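# Close the white door from inside until it latches

## Task

From the inside of the room, push the white door shut so that its latch catches and keeps it closed. Do not disturb anything else, and finish with nothing in either gripper, released and backed away from the door. The robot must not topple or be left leaning, or the job fails. At the end, once everything has settled, both arms (hands included) and the lift should touch nothing, and the base should not be against anything movable.

## Robot and tools

ROBOT. A LinearBot: a wheeled base that can drive forward, sideways and turn in place, with a column about 1.7 m high. A carriage rides this column (lift_m) and holds two identical arms, left and right, each with six revolute joints and a two-finger gripper. Arm bases sit roughly 0.57 m + lift_m above the floor; carriage parts hang about 0.15 m lower. A hand reaches about 0.78 m from its shoulder but only about 0.38 m below the arm base. Parked arm: joints 1-6 = 0, 0.05, 0.05, 1.45, 0, 0; parked, the robot is roughly 0.85 m wide, 0.65 m long.

CAMERAS. carriage_camera is fixed on the carriage, facing forward and tilted about 20 degrees down. left_wrist_camera and right_wrist_camera look out past each gripper's fingertips.

FRAMES. All positions in metres. Base frame: origin on the floor below the base centre, x forward, y left, z up. The reported left_hand and right_hand are in this frame, at the point between the finger pads; quat_wxyz gives hand orientation (hand z along the fingers, fingers open along hand y). These readings can be off, usually with the true hand lower, worse at long reach. base_odometry is in the frame the base had at the scene's start, counts wheel rotation only (slip counts as motion), heading in rad, left positive, -3.142 to 3.142.

TOOL move. Optional keys: base, joints, speeds, min_time_s, cameras. With no action it just reports state and images.
- base: an object with exactly one key, all relative offsets from where the base last reported itself: translate_m (metres, forward +, -2 to 2), strafe_m (metres, left +, -2 to 2), or rotate_rad (radians, counter-clockwise/left +, -6.3 to 6.3).
- joints: an object of absolute targets keyed by joint name (any subset). lift_m 0 to 1 m. For each arm (left_ and right_ prefixes, same ranges): joint1_rad -2.617 to 3.054 (swing about vertical, 0 forward, + left); joint2_rad 0 to 3.141 (shoulder: 0 upper arm back and level, 1.57 vertical, 3.14 forward and level); joint3_rad 0 to 3.141 (elbow, 0 folded, 3.14 straight); joint4_rad -1.57 to 1.57 (wrist pitch, + lifts fingertips); joint5_rad -1.57 to 1.57 (wrist yaw, + swings fingertips to the right, opposite sense to joint 1); joint6_rad -2.094 to 2.094 (roll about the finger axis); gripper_m 0 to 0.093 (pad gap in metres). Joints you omit may still be driving to earlier targets.
- speeds: caps for this action only: translate_m and strafe_m 0.02-0.5 m/s, rotate_rad 0.05-1.57 rad/s, lift_m 0.08-0.25 m/s (top of range is default).
- min_time_s: 0.1-8 s, the shortest duration for every arm and gripper motion in the action; slows arms for straighter paths.
- cameras: list from carriage_camera, left_wrist_camera, right_wrist_camera, all; omitted/null = all, [] = none.
Unknown keys make a call invalid; out-of-range values are refused, and a refusal or a stop cancels the rest of that reply's motion calls.

TOOL wait: seconds 0-10, optional cameras; the scene keeps running. zoom_image: camera plus region [x0, y0, x1, y1] in pixels from the image's top-left, at most 504 x 504, of that camera's latest image. read_manual: licence texts only. finished_scene: scene (1-3) ends the current scene irreversibly; later calls in the reply go to the next one.

RESULTS. A "move" line reads done or the worst status. base_status / joint_status per motion: done (base: wheels turned the commanded amount, slip possible); off_target (stopped short, may still push); contact_stop or time_out (target dropped, holding in place); not_followed ("joint command not followed": arm targets withheld because arms would nearly collide; gripper still acts); limit_stop_at_motor_heat. on_its_own lists uncommanded activity ("held at" = current target). "pictures" names the image order. joint_positions, motor_effort (percent of max, bracketed peak), joint torques (N m; joints 1-3 wrap at ±28), Motor temperatures per arm, MOTOR HOT at 75 °C, OVER-TEMPERATURE FAULT at 100 °C (that arm goes limp for 30-60 s).

CAUTIONS. Only pictures reveal leaning; the robot tips most easily with carriage high, arms extended or loaded, while pushing or pulling, or on abrupt stops. Arms have no contact stop and keep pressing, then spring when freed. The base contact stop ignores arms and may fire late. If stuck against something, back off about 0.2 m the way you came. Do not reverse under a table edge. Never let the arms strike or squeeze each other. Park arms when idle or hot; outstretched arms heat up. To untangle withheld arms, send one arm its current readings with joint 1 turned away, then the other in a later call. Avoid slamming the door, hard hits, drops and shoves. Open grippers well above the reading to release, then withdraw so no arm, lift or base touches anything at the end.

Each tool is called after "Request:" as a command line: name --argument value for each argument, lists and objects as JSON in quotes; but a table of rows of numbers goes row by row, as --pt "numbers of a row", without its own name.

## Session

Request:
move

Scene clock: 0.00 s.
Joint torques (N m): no reading
Motor temperatures (°C): left_arm=[31 34 39 31 28 30 27] | right_arm=[32 35 36 31 30 29 31]
base_odometry: x=+0.000 y=+0.000 heading=+0.000
base_status: not commanded
joint_positions: lift_m=+0.300 left_joint1_rad=-0.003 left_joint2_rad=+0.052 left_joint3_rad=+0.038 left_joint4_rad=+1.430 left_joint5_rad=-0.033 left_joint6_rad=+0.031 left_gripper_m=+0.09396 right_joint1_rad=+0.000 right_joint2_rad=+0.035 right_joint3_rad=+0.040 right_joint4_rad=+1.434 right_joint5_rad=-0.028 right_joint6_rad=-0.032 right_gripper_m=+0.09396
joint_status: not commanded
motor_effort: lift_m=+18 drive_wheels=+1
left_hand: x=+0.2549 y=+0.3027 z=+1.3074 quat_wxyz=(+0.997, -0.015, +0.077, +0.015) (m; base frame)
right_hand: x=+0.2482 y=-0.2924 z=+1.3082 quat_wxyz=(+0.998, -0.015, +0.065, -0.015) (m; base frame)
pictures: carriage_camera, left_wrist_camera, right_wrist_camera
Images, in order (width x height): carriage_camera 672x504, left_wrist_camera 672x504, right_wrist_camera 672x504.

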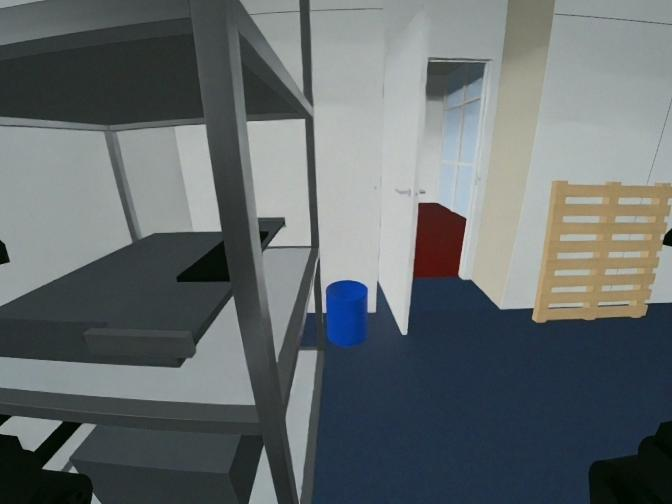

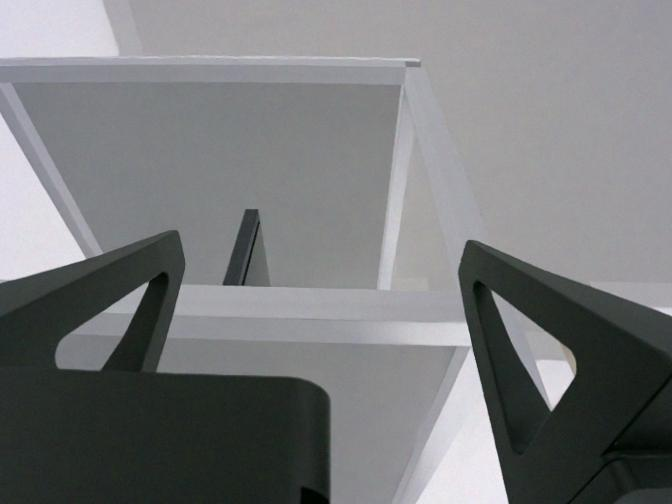

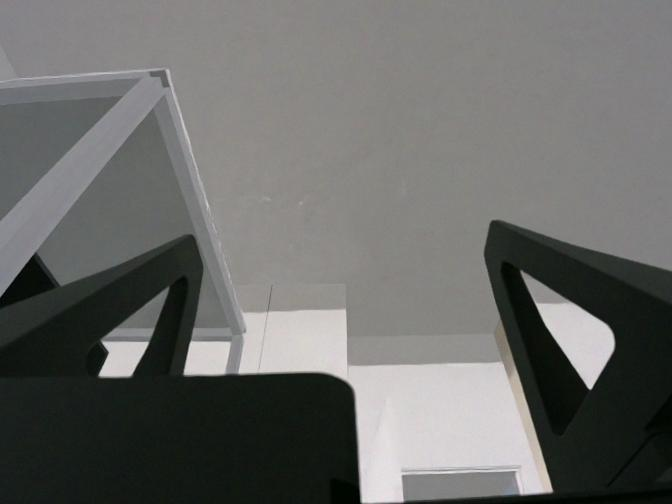

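Request:
move --base '{"strafe_m":-0.42}' --joints '{"lift_m":0.15,"left_gripper_m":0,"right_gripper_m":0}' --cameras '[]'

Request:
move --base '{"translate_m":0.9}' --joints '{"left_joint1_rad":0,"left_joint2_rad":1.9,"left_joint3_rad":1.9,"left_joint4_rad":0,"left_joint5_rad":0,"left_joint6_rad":0}' --cameras '["carriage_camera","left_wrist_camera"]'

Scene clock: 30.17 s.
Joint torques (N m): left_arm=[-0.2 3.92 5.57 -0.09 0.14 0.08] | right_arm=[0.05 3.89 6 -0.2 -0.06 -0.04]
Motor temperatures (°C): left_arm=[31 35 41 31 28 30 27] | right_arm=[32 36 36 31 30 29 31]
move: done
base_odometry: x=+0.000 y=-0.420 heading=-0.001
base_status: done
joint_positions: lift_m=+0.150 left_joint1_rad=-0.003 left_joint2_rad=+0.052 left_joint3_rad=+0.038 left_joint4_rad=+1.430 left_joint5_rad=-0.033 left_joint6_rad=+0.031 left_gripper_m=+0.00060 right_joint1_rad=+0.001 right_joint2_rad=+0.035 right_joint3_rad=+0.040 right_joint4_rad=+1.434 right_joint5_rad=-0.028 right_joint6_rad=-0.032 right_gripper_m=+0.00010
joint_status: all done
motor_effort: lift_m=+19(19) drive_wheels=-3(18)
left_hand: x=+0.2549 y=+0.3027 z=+1.1573 quat_wxyz=(+0.997, -0.015, +0.077, +0.015) (m; base frame)
right_hand: x=+0.2482 y=-0.2924 z=+1.1581 quat_wxyz=(+0.998, -0.015, +0.065, -0.015) (m; base frame)
pictures: none
No camera images: "cameras" was empty.

Scene clock: 34.23 s.
Joint torques (N m): left_arm=[0.1 -11.03 9.29 1.98 0.29 -0.08] | right_arm=[-0.17 3.89 5.97 -0.18 -0.05 -0.05]
Motor temperatures (°C): left_arm=[31 36 42 32 28 30 27] | right_arm=[32 36 37 31 30 29 31]
move: done
base_odometry: x=+0.900 y=-0.421 heading=-0.001
base_status: done
joint_positions: lift_m=+0.150 left_joint1_rad=-0.003 left_joint2_rad=+1.896 left_joint3_rad=+1.873 left_joint4_rad=+0.004 left_joint5_rad=-0.015 left_joint6_rad=+0.012 left_gripper_m=+0.00060 right_joint1_rad=+0.001 right_joint2_rad=+0.035 right_joint3_rad=+0.040 right_joint4_rad=+1.433 right_joint5_rad=-0.028 right_joint6_rad=-0.032 right_gripper_m=+0.00010
joint_status: all done
motor_effort: lift_m=+18(19) drive_wheels=-1(15)
left_hand: x=+0.8117 y=+0.2983 z=+1.1440 quat_wxyz=(+0.700, +0.000, +0.714, +0.009) (m; base frame)
right_hand: x=+0.2485 y=-0.2924 z=+1.1582 quat_wxyz=(+0.998, -0.015, +0.066, -0.015) (m; base frame)
pictures: carriage_camera, left_wrist_camera
Images, in order (width x height): carriage_camera 672x504, left_wrist_camera 672x504.

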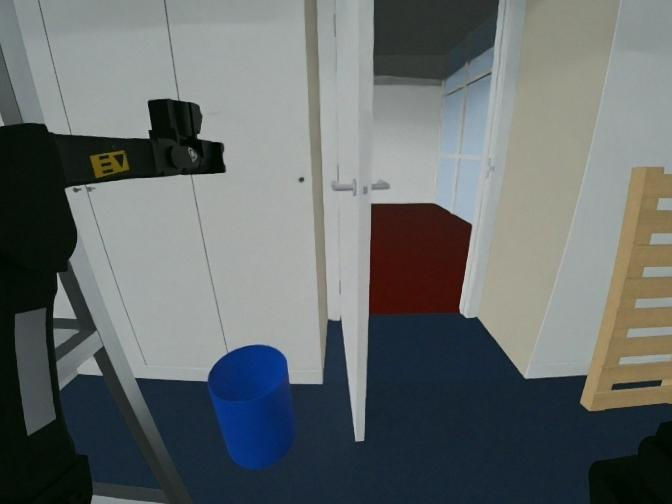

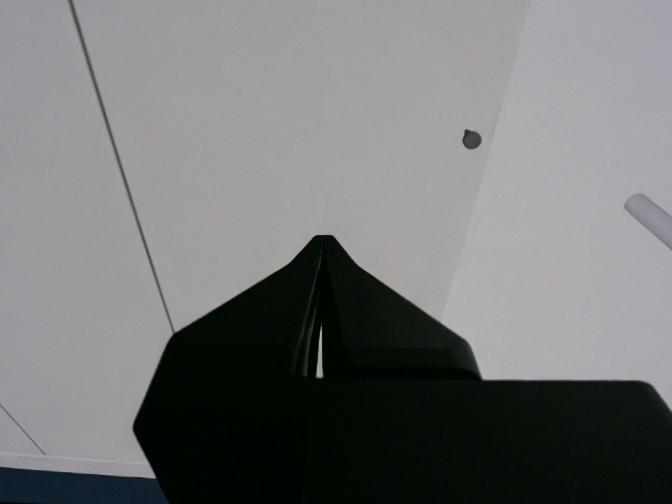

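Request:
move --base '{"translate_m":0.42}' --cameras '["carriage_camera"]'

Request:
move --base '{"strafe_m":-0.75}' --speeds '{"strafe_m":0.22}' --cameras '["carriage_camera","left_wrist_camera"]'

Scene clock: 53.27 s.
Joint torques (N m): left_arm=[0.09 2.09 9.09 4.53 0.27 -0.08] | right_arm=[-0.18 3.88 6 -0.15 -0.05 -0.05]
Motor temperatures (°C): left_arm=[31 40 47 37 28 30 27] | right_arm=[32 37 37 30 30 29 31]
move: done
base_odometry: x=+1.319 y=-0.422 heading=-0.001
base_status: done
joint_positions: lift_m=+0.150 left_joint1_rad=-0.003 left_joint2_rad=+1.774 left_joint3_rad=+1.873 left_joint4_rad=-0.276 left_joint5_rad=-0.015 left_joint6_rad=+0.012 left_gripper_m=+0.00060 right_joint1_rad=+0.001 right_joint2_rad=+0.035 right_joint3_rad=+0.040 right_joint4_rad=+1.431 right_joint5_rad=-0.028 right_joint6_rad=-0.032 right_gripper_m=+0.00010
joint_status: not commanded
motor_effort: lift_m=+18(19) drive_wheels=+7(15)
left_hand: x=+0.7685 y=+0.2983 z=+1.1432 quat_wxyz=(+0.642, +0.001, +0.767, +0.009) (m; base frame)
right_hand: x=+0.2489 y=-0.2924 z=+1.1581 quat_wxyz=(+0.998, -0.015, +0.067, -0.015) (m; base frame)
pictures: carriage_camera
Images, in order (width x height): carriage_camera 672x504.

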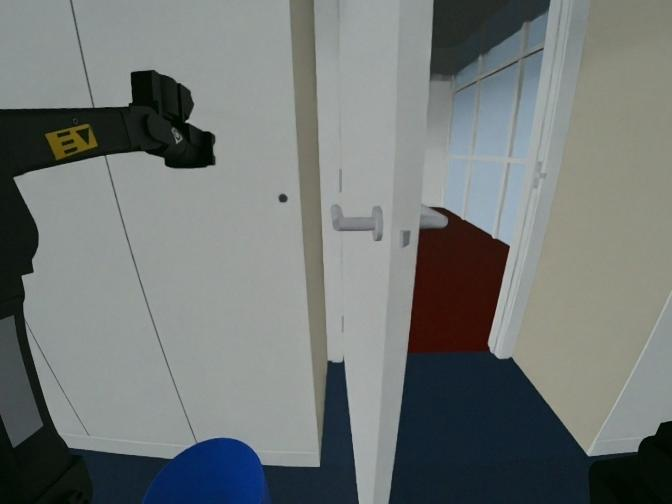

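Scene clock: 57.93 s.
Joint torques (N m): left_arm=[-0.08 -11.45 6.6 1.93 0.24 -0.03] | right_arm=[-0.18 3.85 5.94 -0.17 -0.04 -0.05]
Motor temperatures (°C): left_arm=[31 40 47 38 28 30 27] | right_arm=[32 37 37 30 30 29 31]
move: done
base_odometry: x=+1.319 y=-1.172 heading=-0.001
base_status: done
joint_positions: lift_m=+0.150 left_joint1_rad=+0.000 left_joint2_rad=+1.901 left_joint3_rad=+1.903 left_joint4_rad=+0.001 left_joint5_rad=-0.013 left_joint6_rad=+0.006 left_gripper_m=+0.00056 right_joint1_rad=+0.001 right_joint2_rad=+0.035 right_joint3_rad=+0.040 right_joint4_rad=+1.431 right_joint5_rad=-0.027 right_joint6_rad=-0.032 right_gripper_m=+0.00010
joint_status: not commanded
motor_effort: lift_m=+18(19) drive_wheels=+0(19)
left_hand: x=+0.8114 y=+0.2992 z=+1.1554 quat_wxyz=(+0.708, -0.002, +0.706, +0.007) (m; base frame)
right_hand: x=+0.2490 y=-0.2925 z=+1.1581 quat_wxyz=(+0.998, -0.015, +0.067, -0.015) (m; base frame)
pictures: carriage_camera, left_wrist_camera
Images, in order (width x height): carriage_camera 672x504, left_wrist_camera 672x504.

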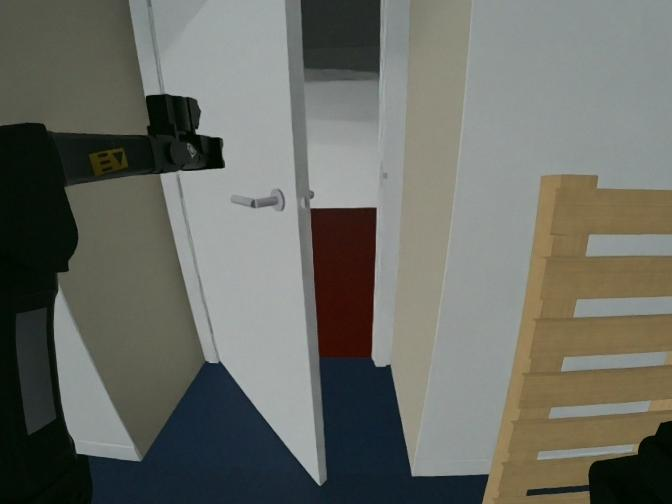

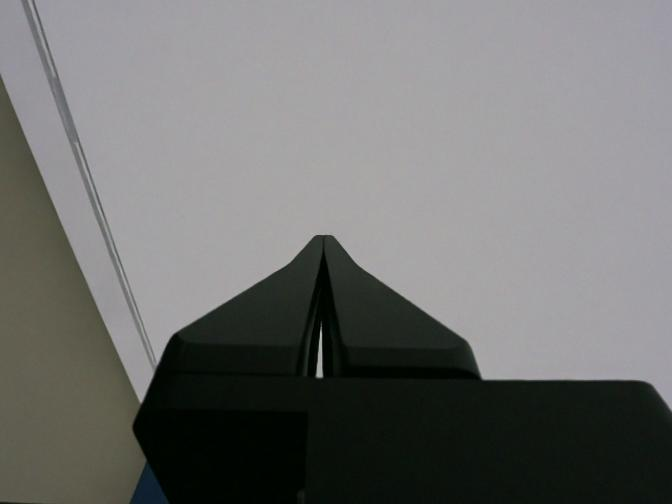

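Request:
move --base '{"strafe_m":0.42}' --joints '{"left_joint1_rad":0,"left_joint2_rad":0.05,"left_joint3_rad":0.05,"left_joint4_rad":1.45,"right_joint1_rad":0,"right_joint2_rad":1.9,"right_joint3_rad":1.9,"right_joint4_rad":0,"right_joint5_rad":0,"right_joint6_rad":0}' --speeds '{"strafe_m":0.3}' --cameras '["carriage_camera"]'

Request:
move --base '{"translate_m":0.35}' --speeds '{"translate_m":0.2}' --cameras '["carriage_camera"]'

Scene clock: 81.57 s.
Joint torques (N m): left_arm=[0.16 3.15 4.68 0.01 0.19 0] | right_arm=[-0.35 -10.21 10.3 2.16 -0.14 -0.13]
Motor temperatures (°C): left_arm=[31 45 45 38 28 30 28] | right_arm=[32 37 38 31 30 29 31]
move: done
base_odometry: x=+1.320 y=-0.752 heading=-0.001
base_status: done
joint_positions: lift_m=+0.150 left_joint1_rad=-0.003 left_joint2_rad=+0.057 left_joint3_rad=+0.056 left_joint4_rad=+1.436 left_joint5_rad=-0.009 left_joint6_rad=+0.006 left_gripper_m=+0.00056 right_joint1_rad=+0.003 right_joint2_rad=+1.895 right_joint3_rad=+1.874 right_joint4_rad=+0.008 right_joint5_rad=+0.008 right_joint6_rad=+0.008 right_gripper_m=+0.00009
joint_status: all done
motor_effort: lift_m=+18(18) drive_wheels=+0(16)
left_hand: x=+0.2497 y=+0.2986 z=+1.1627 quat_wxyz=(+0.998, -0.004, +0.067, +0.002) (m; base frame)
right_hand: x=+0.8114 y=-0.2969 z=+1.1459 quat_wxyz=(+0.702, +0.005, +0.712, +0.001) (m; base frame)
pictures: carriage_camera
Images, in order (width x height): carriage_camera 672x504.

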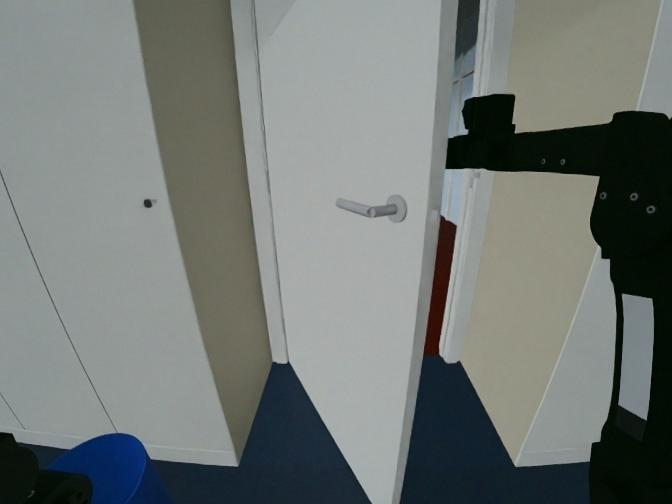

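Scene clock: 84.77 s.
Joint torques (N m): left_arm=[-0.03 3.71 5.35 -0.11 0.15 -0.02] | right_arm=[8.31 -16.76 9.03 2.31 -0.06 -0.12]
Motor temperatures (°C): left_arm=[31 44 45 37 28 30 28] | right_arm=[32 39 38 32 30 29 31]
move: contact_stop
base_odometry: x=+1.665 y=-0.753 heading=-0.006
base_status: translate_m contact_stop (by the wheels' count: +0.345 of +0.350)
joint_positions: lift_m=+0.150 left_joint1_rad=+0.000 left_joint2_rad=+0.051 left_joint3_rad=+0.048 left_joint4_rad=+1.450 left_joint5_rad=-0.005 left_joint6_rad=+0.005 left_gripper_m=+0.00056 right_joint1_rad=-0.089 right_joint2_rad=+1.963 right_joint3_rad=+1.889 right_joint4_rad=-0.004 right_joint5_rad=-0.001 right_joint6_rad=+0.004 right_gripper_m=+0.00008
joint_status: not commanded
motor_effort: lift_m=+18(19) drive_wheels=+19(70)
left_hand: x=+0.2470 y=+0.2981 z=+1.1608 quat_wxyz=(+0.998, -0.002, +0.062, +0.003) (m; base frame)
right_hand: x=+0.8276 y=-0.3517 z=+1.1102 quat_wxyz=(+0.678, +0.034, +0.734, -0.029) (m; base frame)
pictures: carriage_camera
Images, in order (width x height): carriage_camera 672x504.

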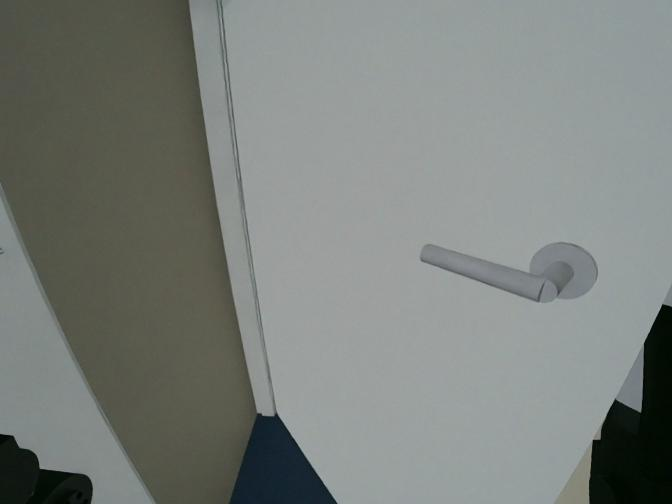

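Request:
move --base '{"translate_m":-0.4}' --speeds '{"translate_m":0.25}' --cameras '["carriage_camera","right_wrist_camera"]'

Scene clock: 91.10 s.
Joint torques (N m): left_arm=[-0.05 3.71 5.29 -0.13 0.15 -0.02] | right_arm=[-0.53 -14.01 8.7 2.34 -0.06 -0.11]
Motor temperatures (°C): left_arm=[31 42 44 36 28 30 28] | right_arm=[32 44 39 33 30 29 31]
move: done
base_odometry: x=+1.265 y=-0.750 heading=-0.006
base_status: done
joint_positions: lift_m=+0.150 left_joint1_rad=+0.000 left_joint2_rad=+0.051 left_joint3_rad=+0.048 left_joint4_rad=+1.451 left_joint5_rad=-0.005 left_joint6_rad=+0.005 left_gripper_m=+0.00056 right_joint1_rad=+0.005 right_joint2_rad=+1.935 right_joint3_rad=+1.889 right_joint4_rad=-0.005 right_joint5_rad=+0.000 right_joint6_rad=+0.004 right_gripper_m=+0.00008
joint_status: not commanded
motor_effort: lift_m=+18(18) drive_wheels=+2(15)
left_hand: x=+0.2469 y=+0.2981 z=+1.1608 quat_wxyz=(+0.998, -0.002, +0.062, +0.003) (m; base frame)
right_hand: x=+0.8222 y=-0.2940 z=+1.1270 quat_wxyz=(+0.689, +0.000, +0.725, +0.003) (m; base frame)
pictures: carriage_camera, right_wrist_camera
Images, in order (width x height): carriage_camera 672x504, right_wrist_camera 672x504.

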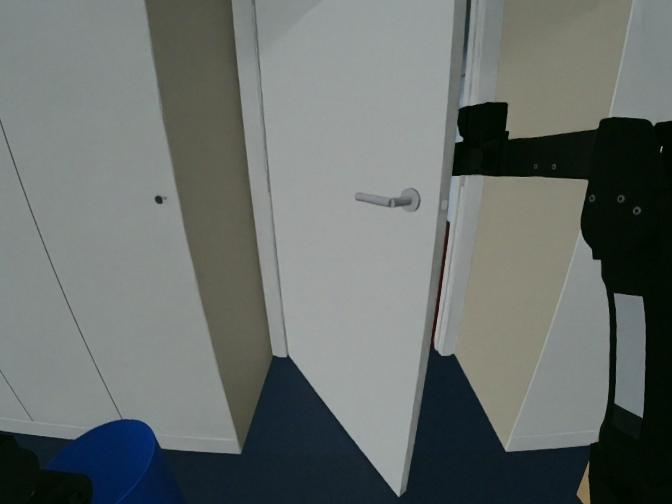

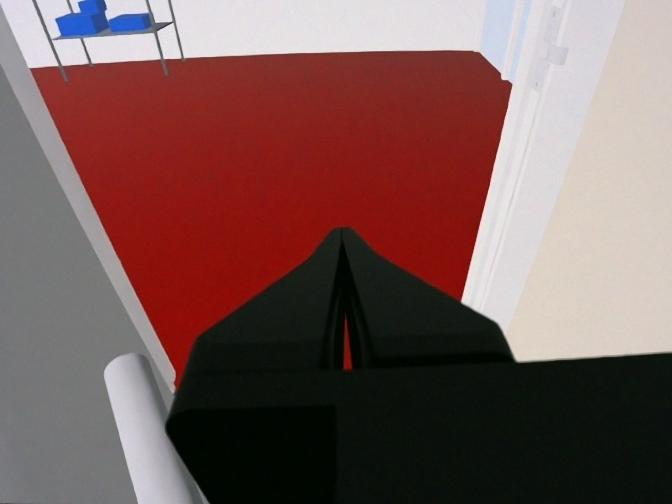

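Request:
move --base '{"translate_m":-0.18}' --cameras '[]'

Request:
move --base '{"strafe_m":0.14}' --joints '{"right_joint1_rad":0.1}' --cameras '[]'

Request:
move --base '{"translate_m":0.6}' --speeds '{"translate_m":0.2}' --cameras '["carriage_camera","right_wrist_camera"]'

Scene clock: 101.50 s.
Joint torques (N m): left_arm=[-0.13 3.81 5.2 -0.11 0.14 -0.02] | right_arm=[-0.8 -13.64 8.95 2.33 -0.08 -0.09]
Motor temperatures (°C): left_arm=[31 40 44 35 28 30 28] | right_arm=[32 48 41 35 30 29 31]
move: done
base_odometry: x=+1.085 y=-0.749 heading=-0.006
base_status: done
joint_positions: lift_m=+0.150 left_joint1_rad=+0.000 left_joint2_rad=+0.051 left_joint3_rad=+0.048 left_joint4_rad=+1.451 left_joint5_rad=-0.005 left_joint6_rad=+0.005 left_gripper_m=+0.00056 right_joint1_rad=+0.005 right_joint2_rad=+1.932 right_joint3_rad=+1.889 right_joint4_rad=-0.004 right_joint5_rad=+0.000 right_joint6_rad=+0.004 right_gripper_m=+0.00008
joint_status: not commanded
motor_effort: lift_m=+18(19) drive_wheels=-1(12)
left_hand: x=+0.2469 y=+0.2981 z=+1.1608 quat_wxyz=(+0.998, -0.002, +0.062, +0.003) (m; base frame)
right_hand: x=+0.8213 y=-0.2940 z=+1.1289 quat_wxyz=(+0.690, +0.000, +0.724, +0.003) (m; base frame)
pictures: none
No camera images: "cameras" was empty.

Scene clock: 103.33 s.
Joint torques (N m): left_arm=[-0.13 3.78 5.37 -0.1 0.16 -0.03] | right_arm=[6.56 -9.05 8.95 3.13 -2.82 -0.1]
Motor temperatures (°C): left_arm=[31 40 43 35 28 30 28] | right_arm=[32 48 41 36 30 29 31]
move: off_target
base_odometry: x=+1.086 y=-0.609 heading=-0.006
base_status: done
joint_positions: lift_m=+0.150 left_joint1_rad=-0.001 left_joint2_rad=+0.051 left_joint3_rad=+0.048 left_joint4_rad=+1.451 left_joint5_rad=-0.005 left_joint6_rad=+0.005 left_gripper_m=+0.00056 right_joint1_rad=+0.029 right_joint2_rad=+1.884 right_joint3_rad=+1.889 right_joint4_rad=-0.083 right_joint5_rad=+0.291 right_joint6_rad=+0.004 right_gripper_m=+0.00007
joint_status: right_joint1_rad off_target (ended at +0.029, target +0.100)
motor_effort: lift_m=+18(18) drive_wheels=+2(14)
left_hand: x=+0.2469 y=+0.2980 z=+1.1608 quat_wxyz=(+0.998, -0.002, +0.062, +0.002) (m; base frame)
right_hand: x=+0.8004 y=-0.3297 z=+1.1377 quat_wxyz=(+0.673, +0.090, +0.728, -0.096) (m; base frame)
pictures: none
No camera images: "cameras" was empty.

Scene clock: 107.43 s.
Joint torques (N m): left_arm=[-0.05 3.71 5.23 -0.1 0.18 -0.01] | right_arm=[-0.43 -10.33 8.69 2.29 0.01 -0.12]
Motor temperatures (°C): left_arm=[31 39 43 35 28 30 28] | right_arm=[32 48 41 37 32 29 31]
move: done
base_odometry: x=+1.686 y=-0.613 heading=-0.006
base_status: done
joint_positions: lift_m=+0.150 left_joint1_rad=-0.001 left_joint2_rad=+0.051 left_joint3_rad=+0.048 left_joint4_rad=+1.451 left_joint5_rad=-0.005 left_joint6_rad=+0.005 left_gripper_m=+0.00056 right_joint1_rad=+0.102 right_joint2_rad=+1.897 right_joint3_rad=+1.891 right_joint4_rad=-0.007 right_joint5_rad=-0.013 right_joint6_rad=+0.006 right_gripper_m=+0.00006
joint_status: not commanded
on_its_own: right_joint1_rad moved +0.073 to your old target +0.100
motor_effort: lift_m=+18(18) drive_wheels=-1(18)
left_hand: x=+0.2468 y=+0.2980 z=+1.1609 quat_wxyz=(+0.998, -0.002, +0.061, +0.002) (m; base frame)
right_hand: x=+0.8075 y=-0.2344 z=+1.1501 quat_wxyz=(+0.702, -0.039, +0.710, +0.043) (m; base frame)
pictures: carriage_camera, right_wrist_camera
Images, in order (width x height): carriage_camera 672x504, right_wrist_camera 672x504.

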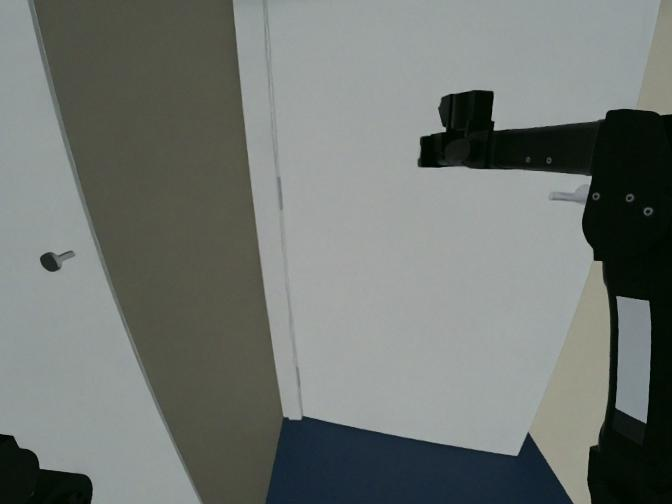

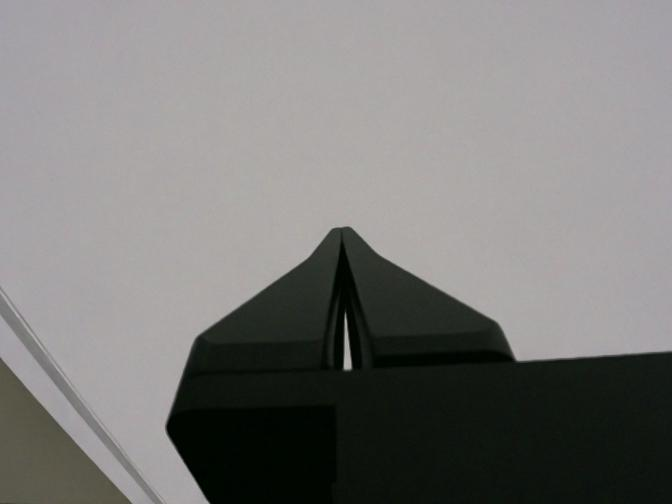

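Request:
move --base '{"translate_m":-0.12}' --cameras '[]'

Request:
move --base '{"strafe_m":-0.32}' --cameras '["carriage_camera"]'

Request:
move --base '{"translate_m":0.5}' --speeds '{"translate_m":0.15}' --cameras '["carriage_camera"]'

Scene clock: 114.83 s.
Joint torques (N m): left_arm=[-0.13 3.75 5.18 -0.1 0.15 -0.01] | right_arm=[-0.2 -10.07 8.73 2.27 0.05 -0.13]
Motor temperatures (°C): left_arm=[31 39 43 34 28 30 28] | right_arm=[32 50 41 38 31 29 31]
move: done
base_odometry: x=+1.566 y=-0.612 heading=-0.006
base_status: done
joint_positions: lift_m=+0.150 left_joint1_rad=-0.001 left_joint2_rad=+0.051 left_joint3_rad=+0.048 left_joint4_rad=+1.451 left_joint5_rad=-0.005 left_joint6_rad=+0.005 left_gripper_m=+0.00056 right_joint1_rad=+0.102 right_joint2_rad=+1.897 right_joint3_rad=+1.891 right_joint4_rad=-0.004 right_joint5_rad=-0.012 right_joint6_rad=+0.006 right_gripper_m=+0.00006
joint_status: not commanded
motor_effort: lift_m=+18(19) drive_wheels=-3(9)
left_hand: x=+0.2468 y=+0.2980 z=+1.1609 quat_wxyz=(+0.998, -0.002, +0.061, +0.002) (m; base frame)
right_hand: x=+0.8075 y=-0.2346 z=+1.1508 quat_wxyz=(+0.703, -0.038, +0.709, +0.042) (m; base frame)
pictures: none
No camera images: "cameras" was empty.

Scene clock: 117.57 s.
Joint torques (N m): left_arm=[-0.23 3.59 5.33 -0.06 0.14 -0.02] | right_arm=[0.02 -10.24 8.73 2.26 0 -0.12]
Motor temperatures (°C): left_arm=[31 38 43 34 28 30 28] | right_arm=[32 50 41 38 31 29 31]
move: done
base_odometry: x=+1.564 y=-0.932 heading=-0.006
base_status: done
joint_positions: lift_m=+0.150 left_joint1_rad=+0.000 left_joint2_rad=+0.051 left_joint3_rad=+0.048 left_joint4_rad=+1.451 left_joint5_rad=-0.005 left_joint6_rad=+0.005 left_gripper_m=+0.00056 right_joint1_rad=+0.098 right_joint2_rad=+1.897 right_joint3_rad=+1.891 right_joint4_rad=-0.003 right_joint5_rad=-0.009 right_joint6_rad=+0.006 right_gripper_m=+0.00006
joint_status: not commanded
motor_effort: lift_m=+18(18) drive_wheels=+1(16)
left_hand: x=+0.2468 y=+0.2980 z=+1.1609 quat_wxyz=(+0.998, -0.002, +0.061, +0.003) (m; base frame)
right_hand: x=+0.8078 y=-0.2372 z=+1.1509 quat_wxyz=(+0.703, -0.036, +0.709, +0.040) (m; base frame)
pictures: carriage_camera
Images, in order (width x height): carriage_camera 672x504.

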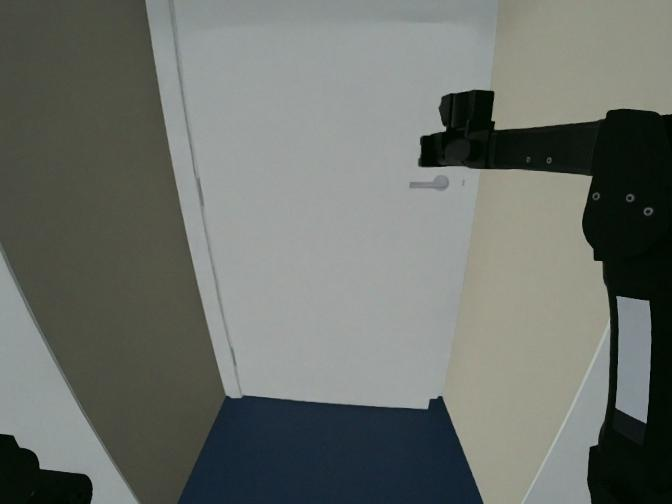

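Scene clock: 121.80 s.
Joint torques (N m): left_arm=[-0.01 3.7 5.27 -0.12 0.16 -0.01] | right_arm=[-1.01 18.1 -2.03 7.67 1.41 -0.14]
Motor temperatures (°C): left_arm=[31 38 43 34 28 30 28] | right_arm=[32 51 40 45 31 29 31]
move: done
base_odometry: x=+2.064 y=-0.935 heading=-0.006
base_status: done
joint_positions: lift_m=+0.150 left_joint1_rad=+0.000 left_joint2_rad=+0.051 left_joint3_rad=+0.048 left_joint4_rad=+1.452 left_joint5_rad=-0.005 left_joint6_rad=+0.005 left_gripper_m=+0.00056 right_joint1_rad=+0.109 right_joint2_rad=+1.439 right_joint3_rad=+1.983 right_joint4_rad=-1.072 right_joint5_rad=-0.161 right_joint6_rad=+0.006 right_gripper_m=+0.00006
joint_status: not commanded
motor_effort: lift_m=+18(19) drive_wheels=+13(21)
left_hand: x=+0.2466 y=+0.2980 z=+1.1609 quat_wxyz=(+0.998, -0.002, +0.061, +0.003) (m; base frame)
right_hand: x=+0.5844 y=-0.2290 z=+1.1612 quat_wxyz=(+0.492, -0.084, +0.861, +0.098) (m; base frame)
pictures: carriage_camera
Images, in order (width x height): carriage_camera 672x504.

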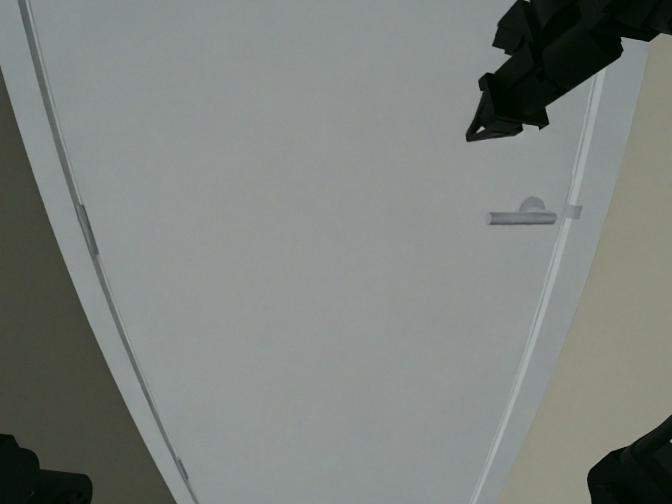

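Request:
move --base '{"translate_m":-0.45}' --speeds '{"translate_m":0.3}' --cameras '["carriage_camera"]'

Request:
zoom_image --camera "carriage_camera" --region '[350, 100, 530, 440]'

Scene clock: 130.43 s.
Joint torques (N m): left_arm=[-0.01 3.74 5.24 -0.12 0.2 0] | right_arm=[-0.8 -11.62 8.23 2.28 0.05 -0.12]
Motor temperatures (°C): left_arm=[31 37 43 34 28 30 28] | right_arm=[32 52 40 61 31 29 31]
move: done
base_odometry: x=+1.614 y=-0.933 heading=-0.006
base_status: done
joint_positions: lift_m=+0.150 left_joint1_rad=+0.000 left_joint2_rad=+0.051 left_joint3_rad=+0.048 left_joint4_rad=+1.451 left_joint5_rad=-0.005 left_joint6_rad=+0.005 left_gripper_m=+0.00056 right_joint1_rad=+0.108 right_joint2_rad=+1.911 right_joint3_rad=+1.896 right_joint4_rad=-0.009 right_joint5_rad=-0.013 right_joint6_rad=+0.006 right_gripper_m=+0.00006
joint_status: not commanded
motor_effort: lift_m=+18(18) drive_wheels=+2(11)
left_hand: x=+0.2467 y=+0.2979 z=+1.1609 quat_wxyz=(+0.998, -0.002, +0.061, +0.003) (m; base frame)
right_hand: x=+0.8111 y=-0.2304 z=+1.1439 quat_wxyz=(+0.698, -0.041, +0.714, +0.045) (m; base frame)
pictures: carriage_camera
Images, in order (width x height): carriage_camera 672x504.

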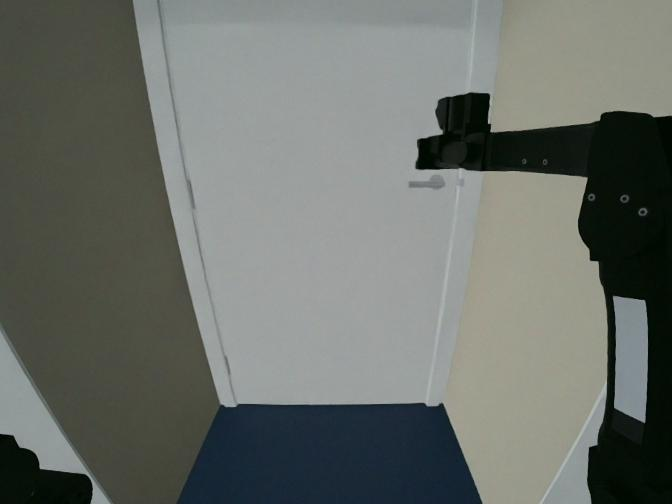

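Scaled by 1.482 from the camera's 672x504 image, which has a finer 960x720 frame.

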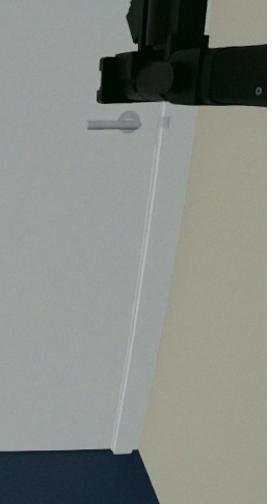

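Request:
move --base '{"translate_m":-0.3}' --joints '{"right_joint1_rad":0,"right_joint2_rad":0.05,"right_joint3_rad":0.05,"right_joint4_rad":1.45}' --cameras '["carriage_camera"]'

Request:
finished_scene --scene 1

Scene clock: 139.70 s.
Joint torques (N m): left_arm=[-0.13 3.92 5.44 -0.12 0.15 0.01] | right_arm=[-0.81 3.08 4.93 -0.1 0.02 -0.11]
Motor temperatures (°C): left_arm=[31 37 42 33 28 30 28] | right_arm=[32 51 40 54 31 29 31]
move: done
base_odometry: x=+1.314 y=-0.931 heading=-0.006
base_status: done
joint_positions: lift_m=+0.150 left_joint1_rad=+0.000 left_joint2_rad=+0.051 left_joint3_rad=+0.048 left_joint4_rad=+1.452 left_joint5_rad=-0.005 left_joint6_rad=+0.005 left_gripper_m=+0.00056 right_joint1_rad=+0.008 right_joint2_rad=+0.057 right_joint3_rad=+0.058 right_joint4_rad=+1.443 right_joint5_rad=-0.011 right_joint6_rad=+0.006 right_gripper_m=+0.00006
joint_status: all done
motor_effort: lift_m=+18(18) drive_wheels=+1(13)
left_hand: x=+0.2466 y=+0.2979 z=+1.1609 quat_wxyz=(+0.998, -0.002, +0.061, +0.003) (m; base frame)
right_hand: x=+0.2477 y=-0.2951 z=+1.1634 quat_wxyz=(+0.998, -0.005, +0.064, +0.007) (m; base frame)
pictures: carriage_camera
Images, in order (width x height): carriage_camera 672x504.

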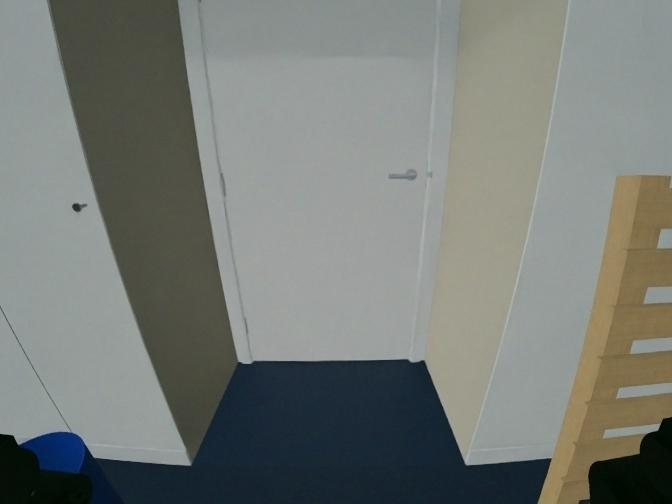

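The scene is finished: the task was done.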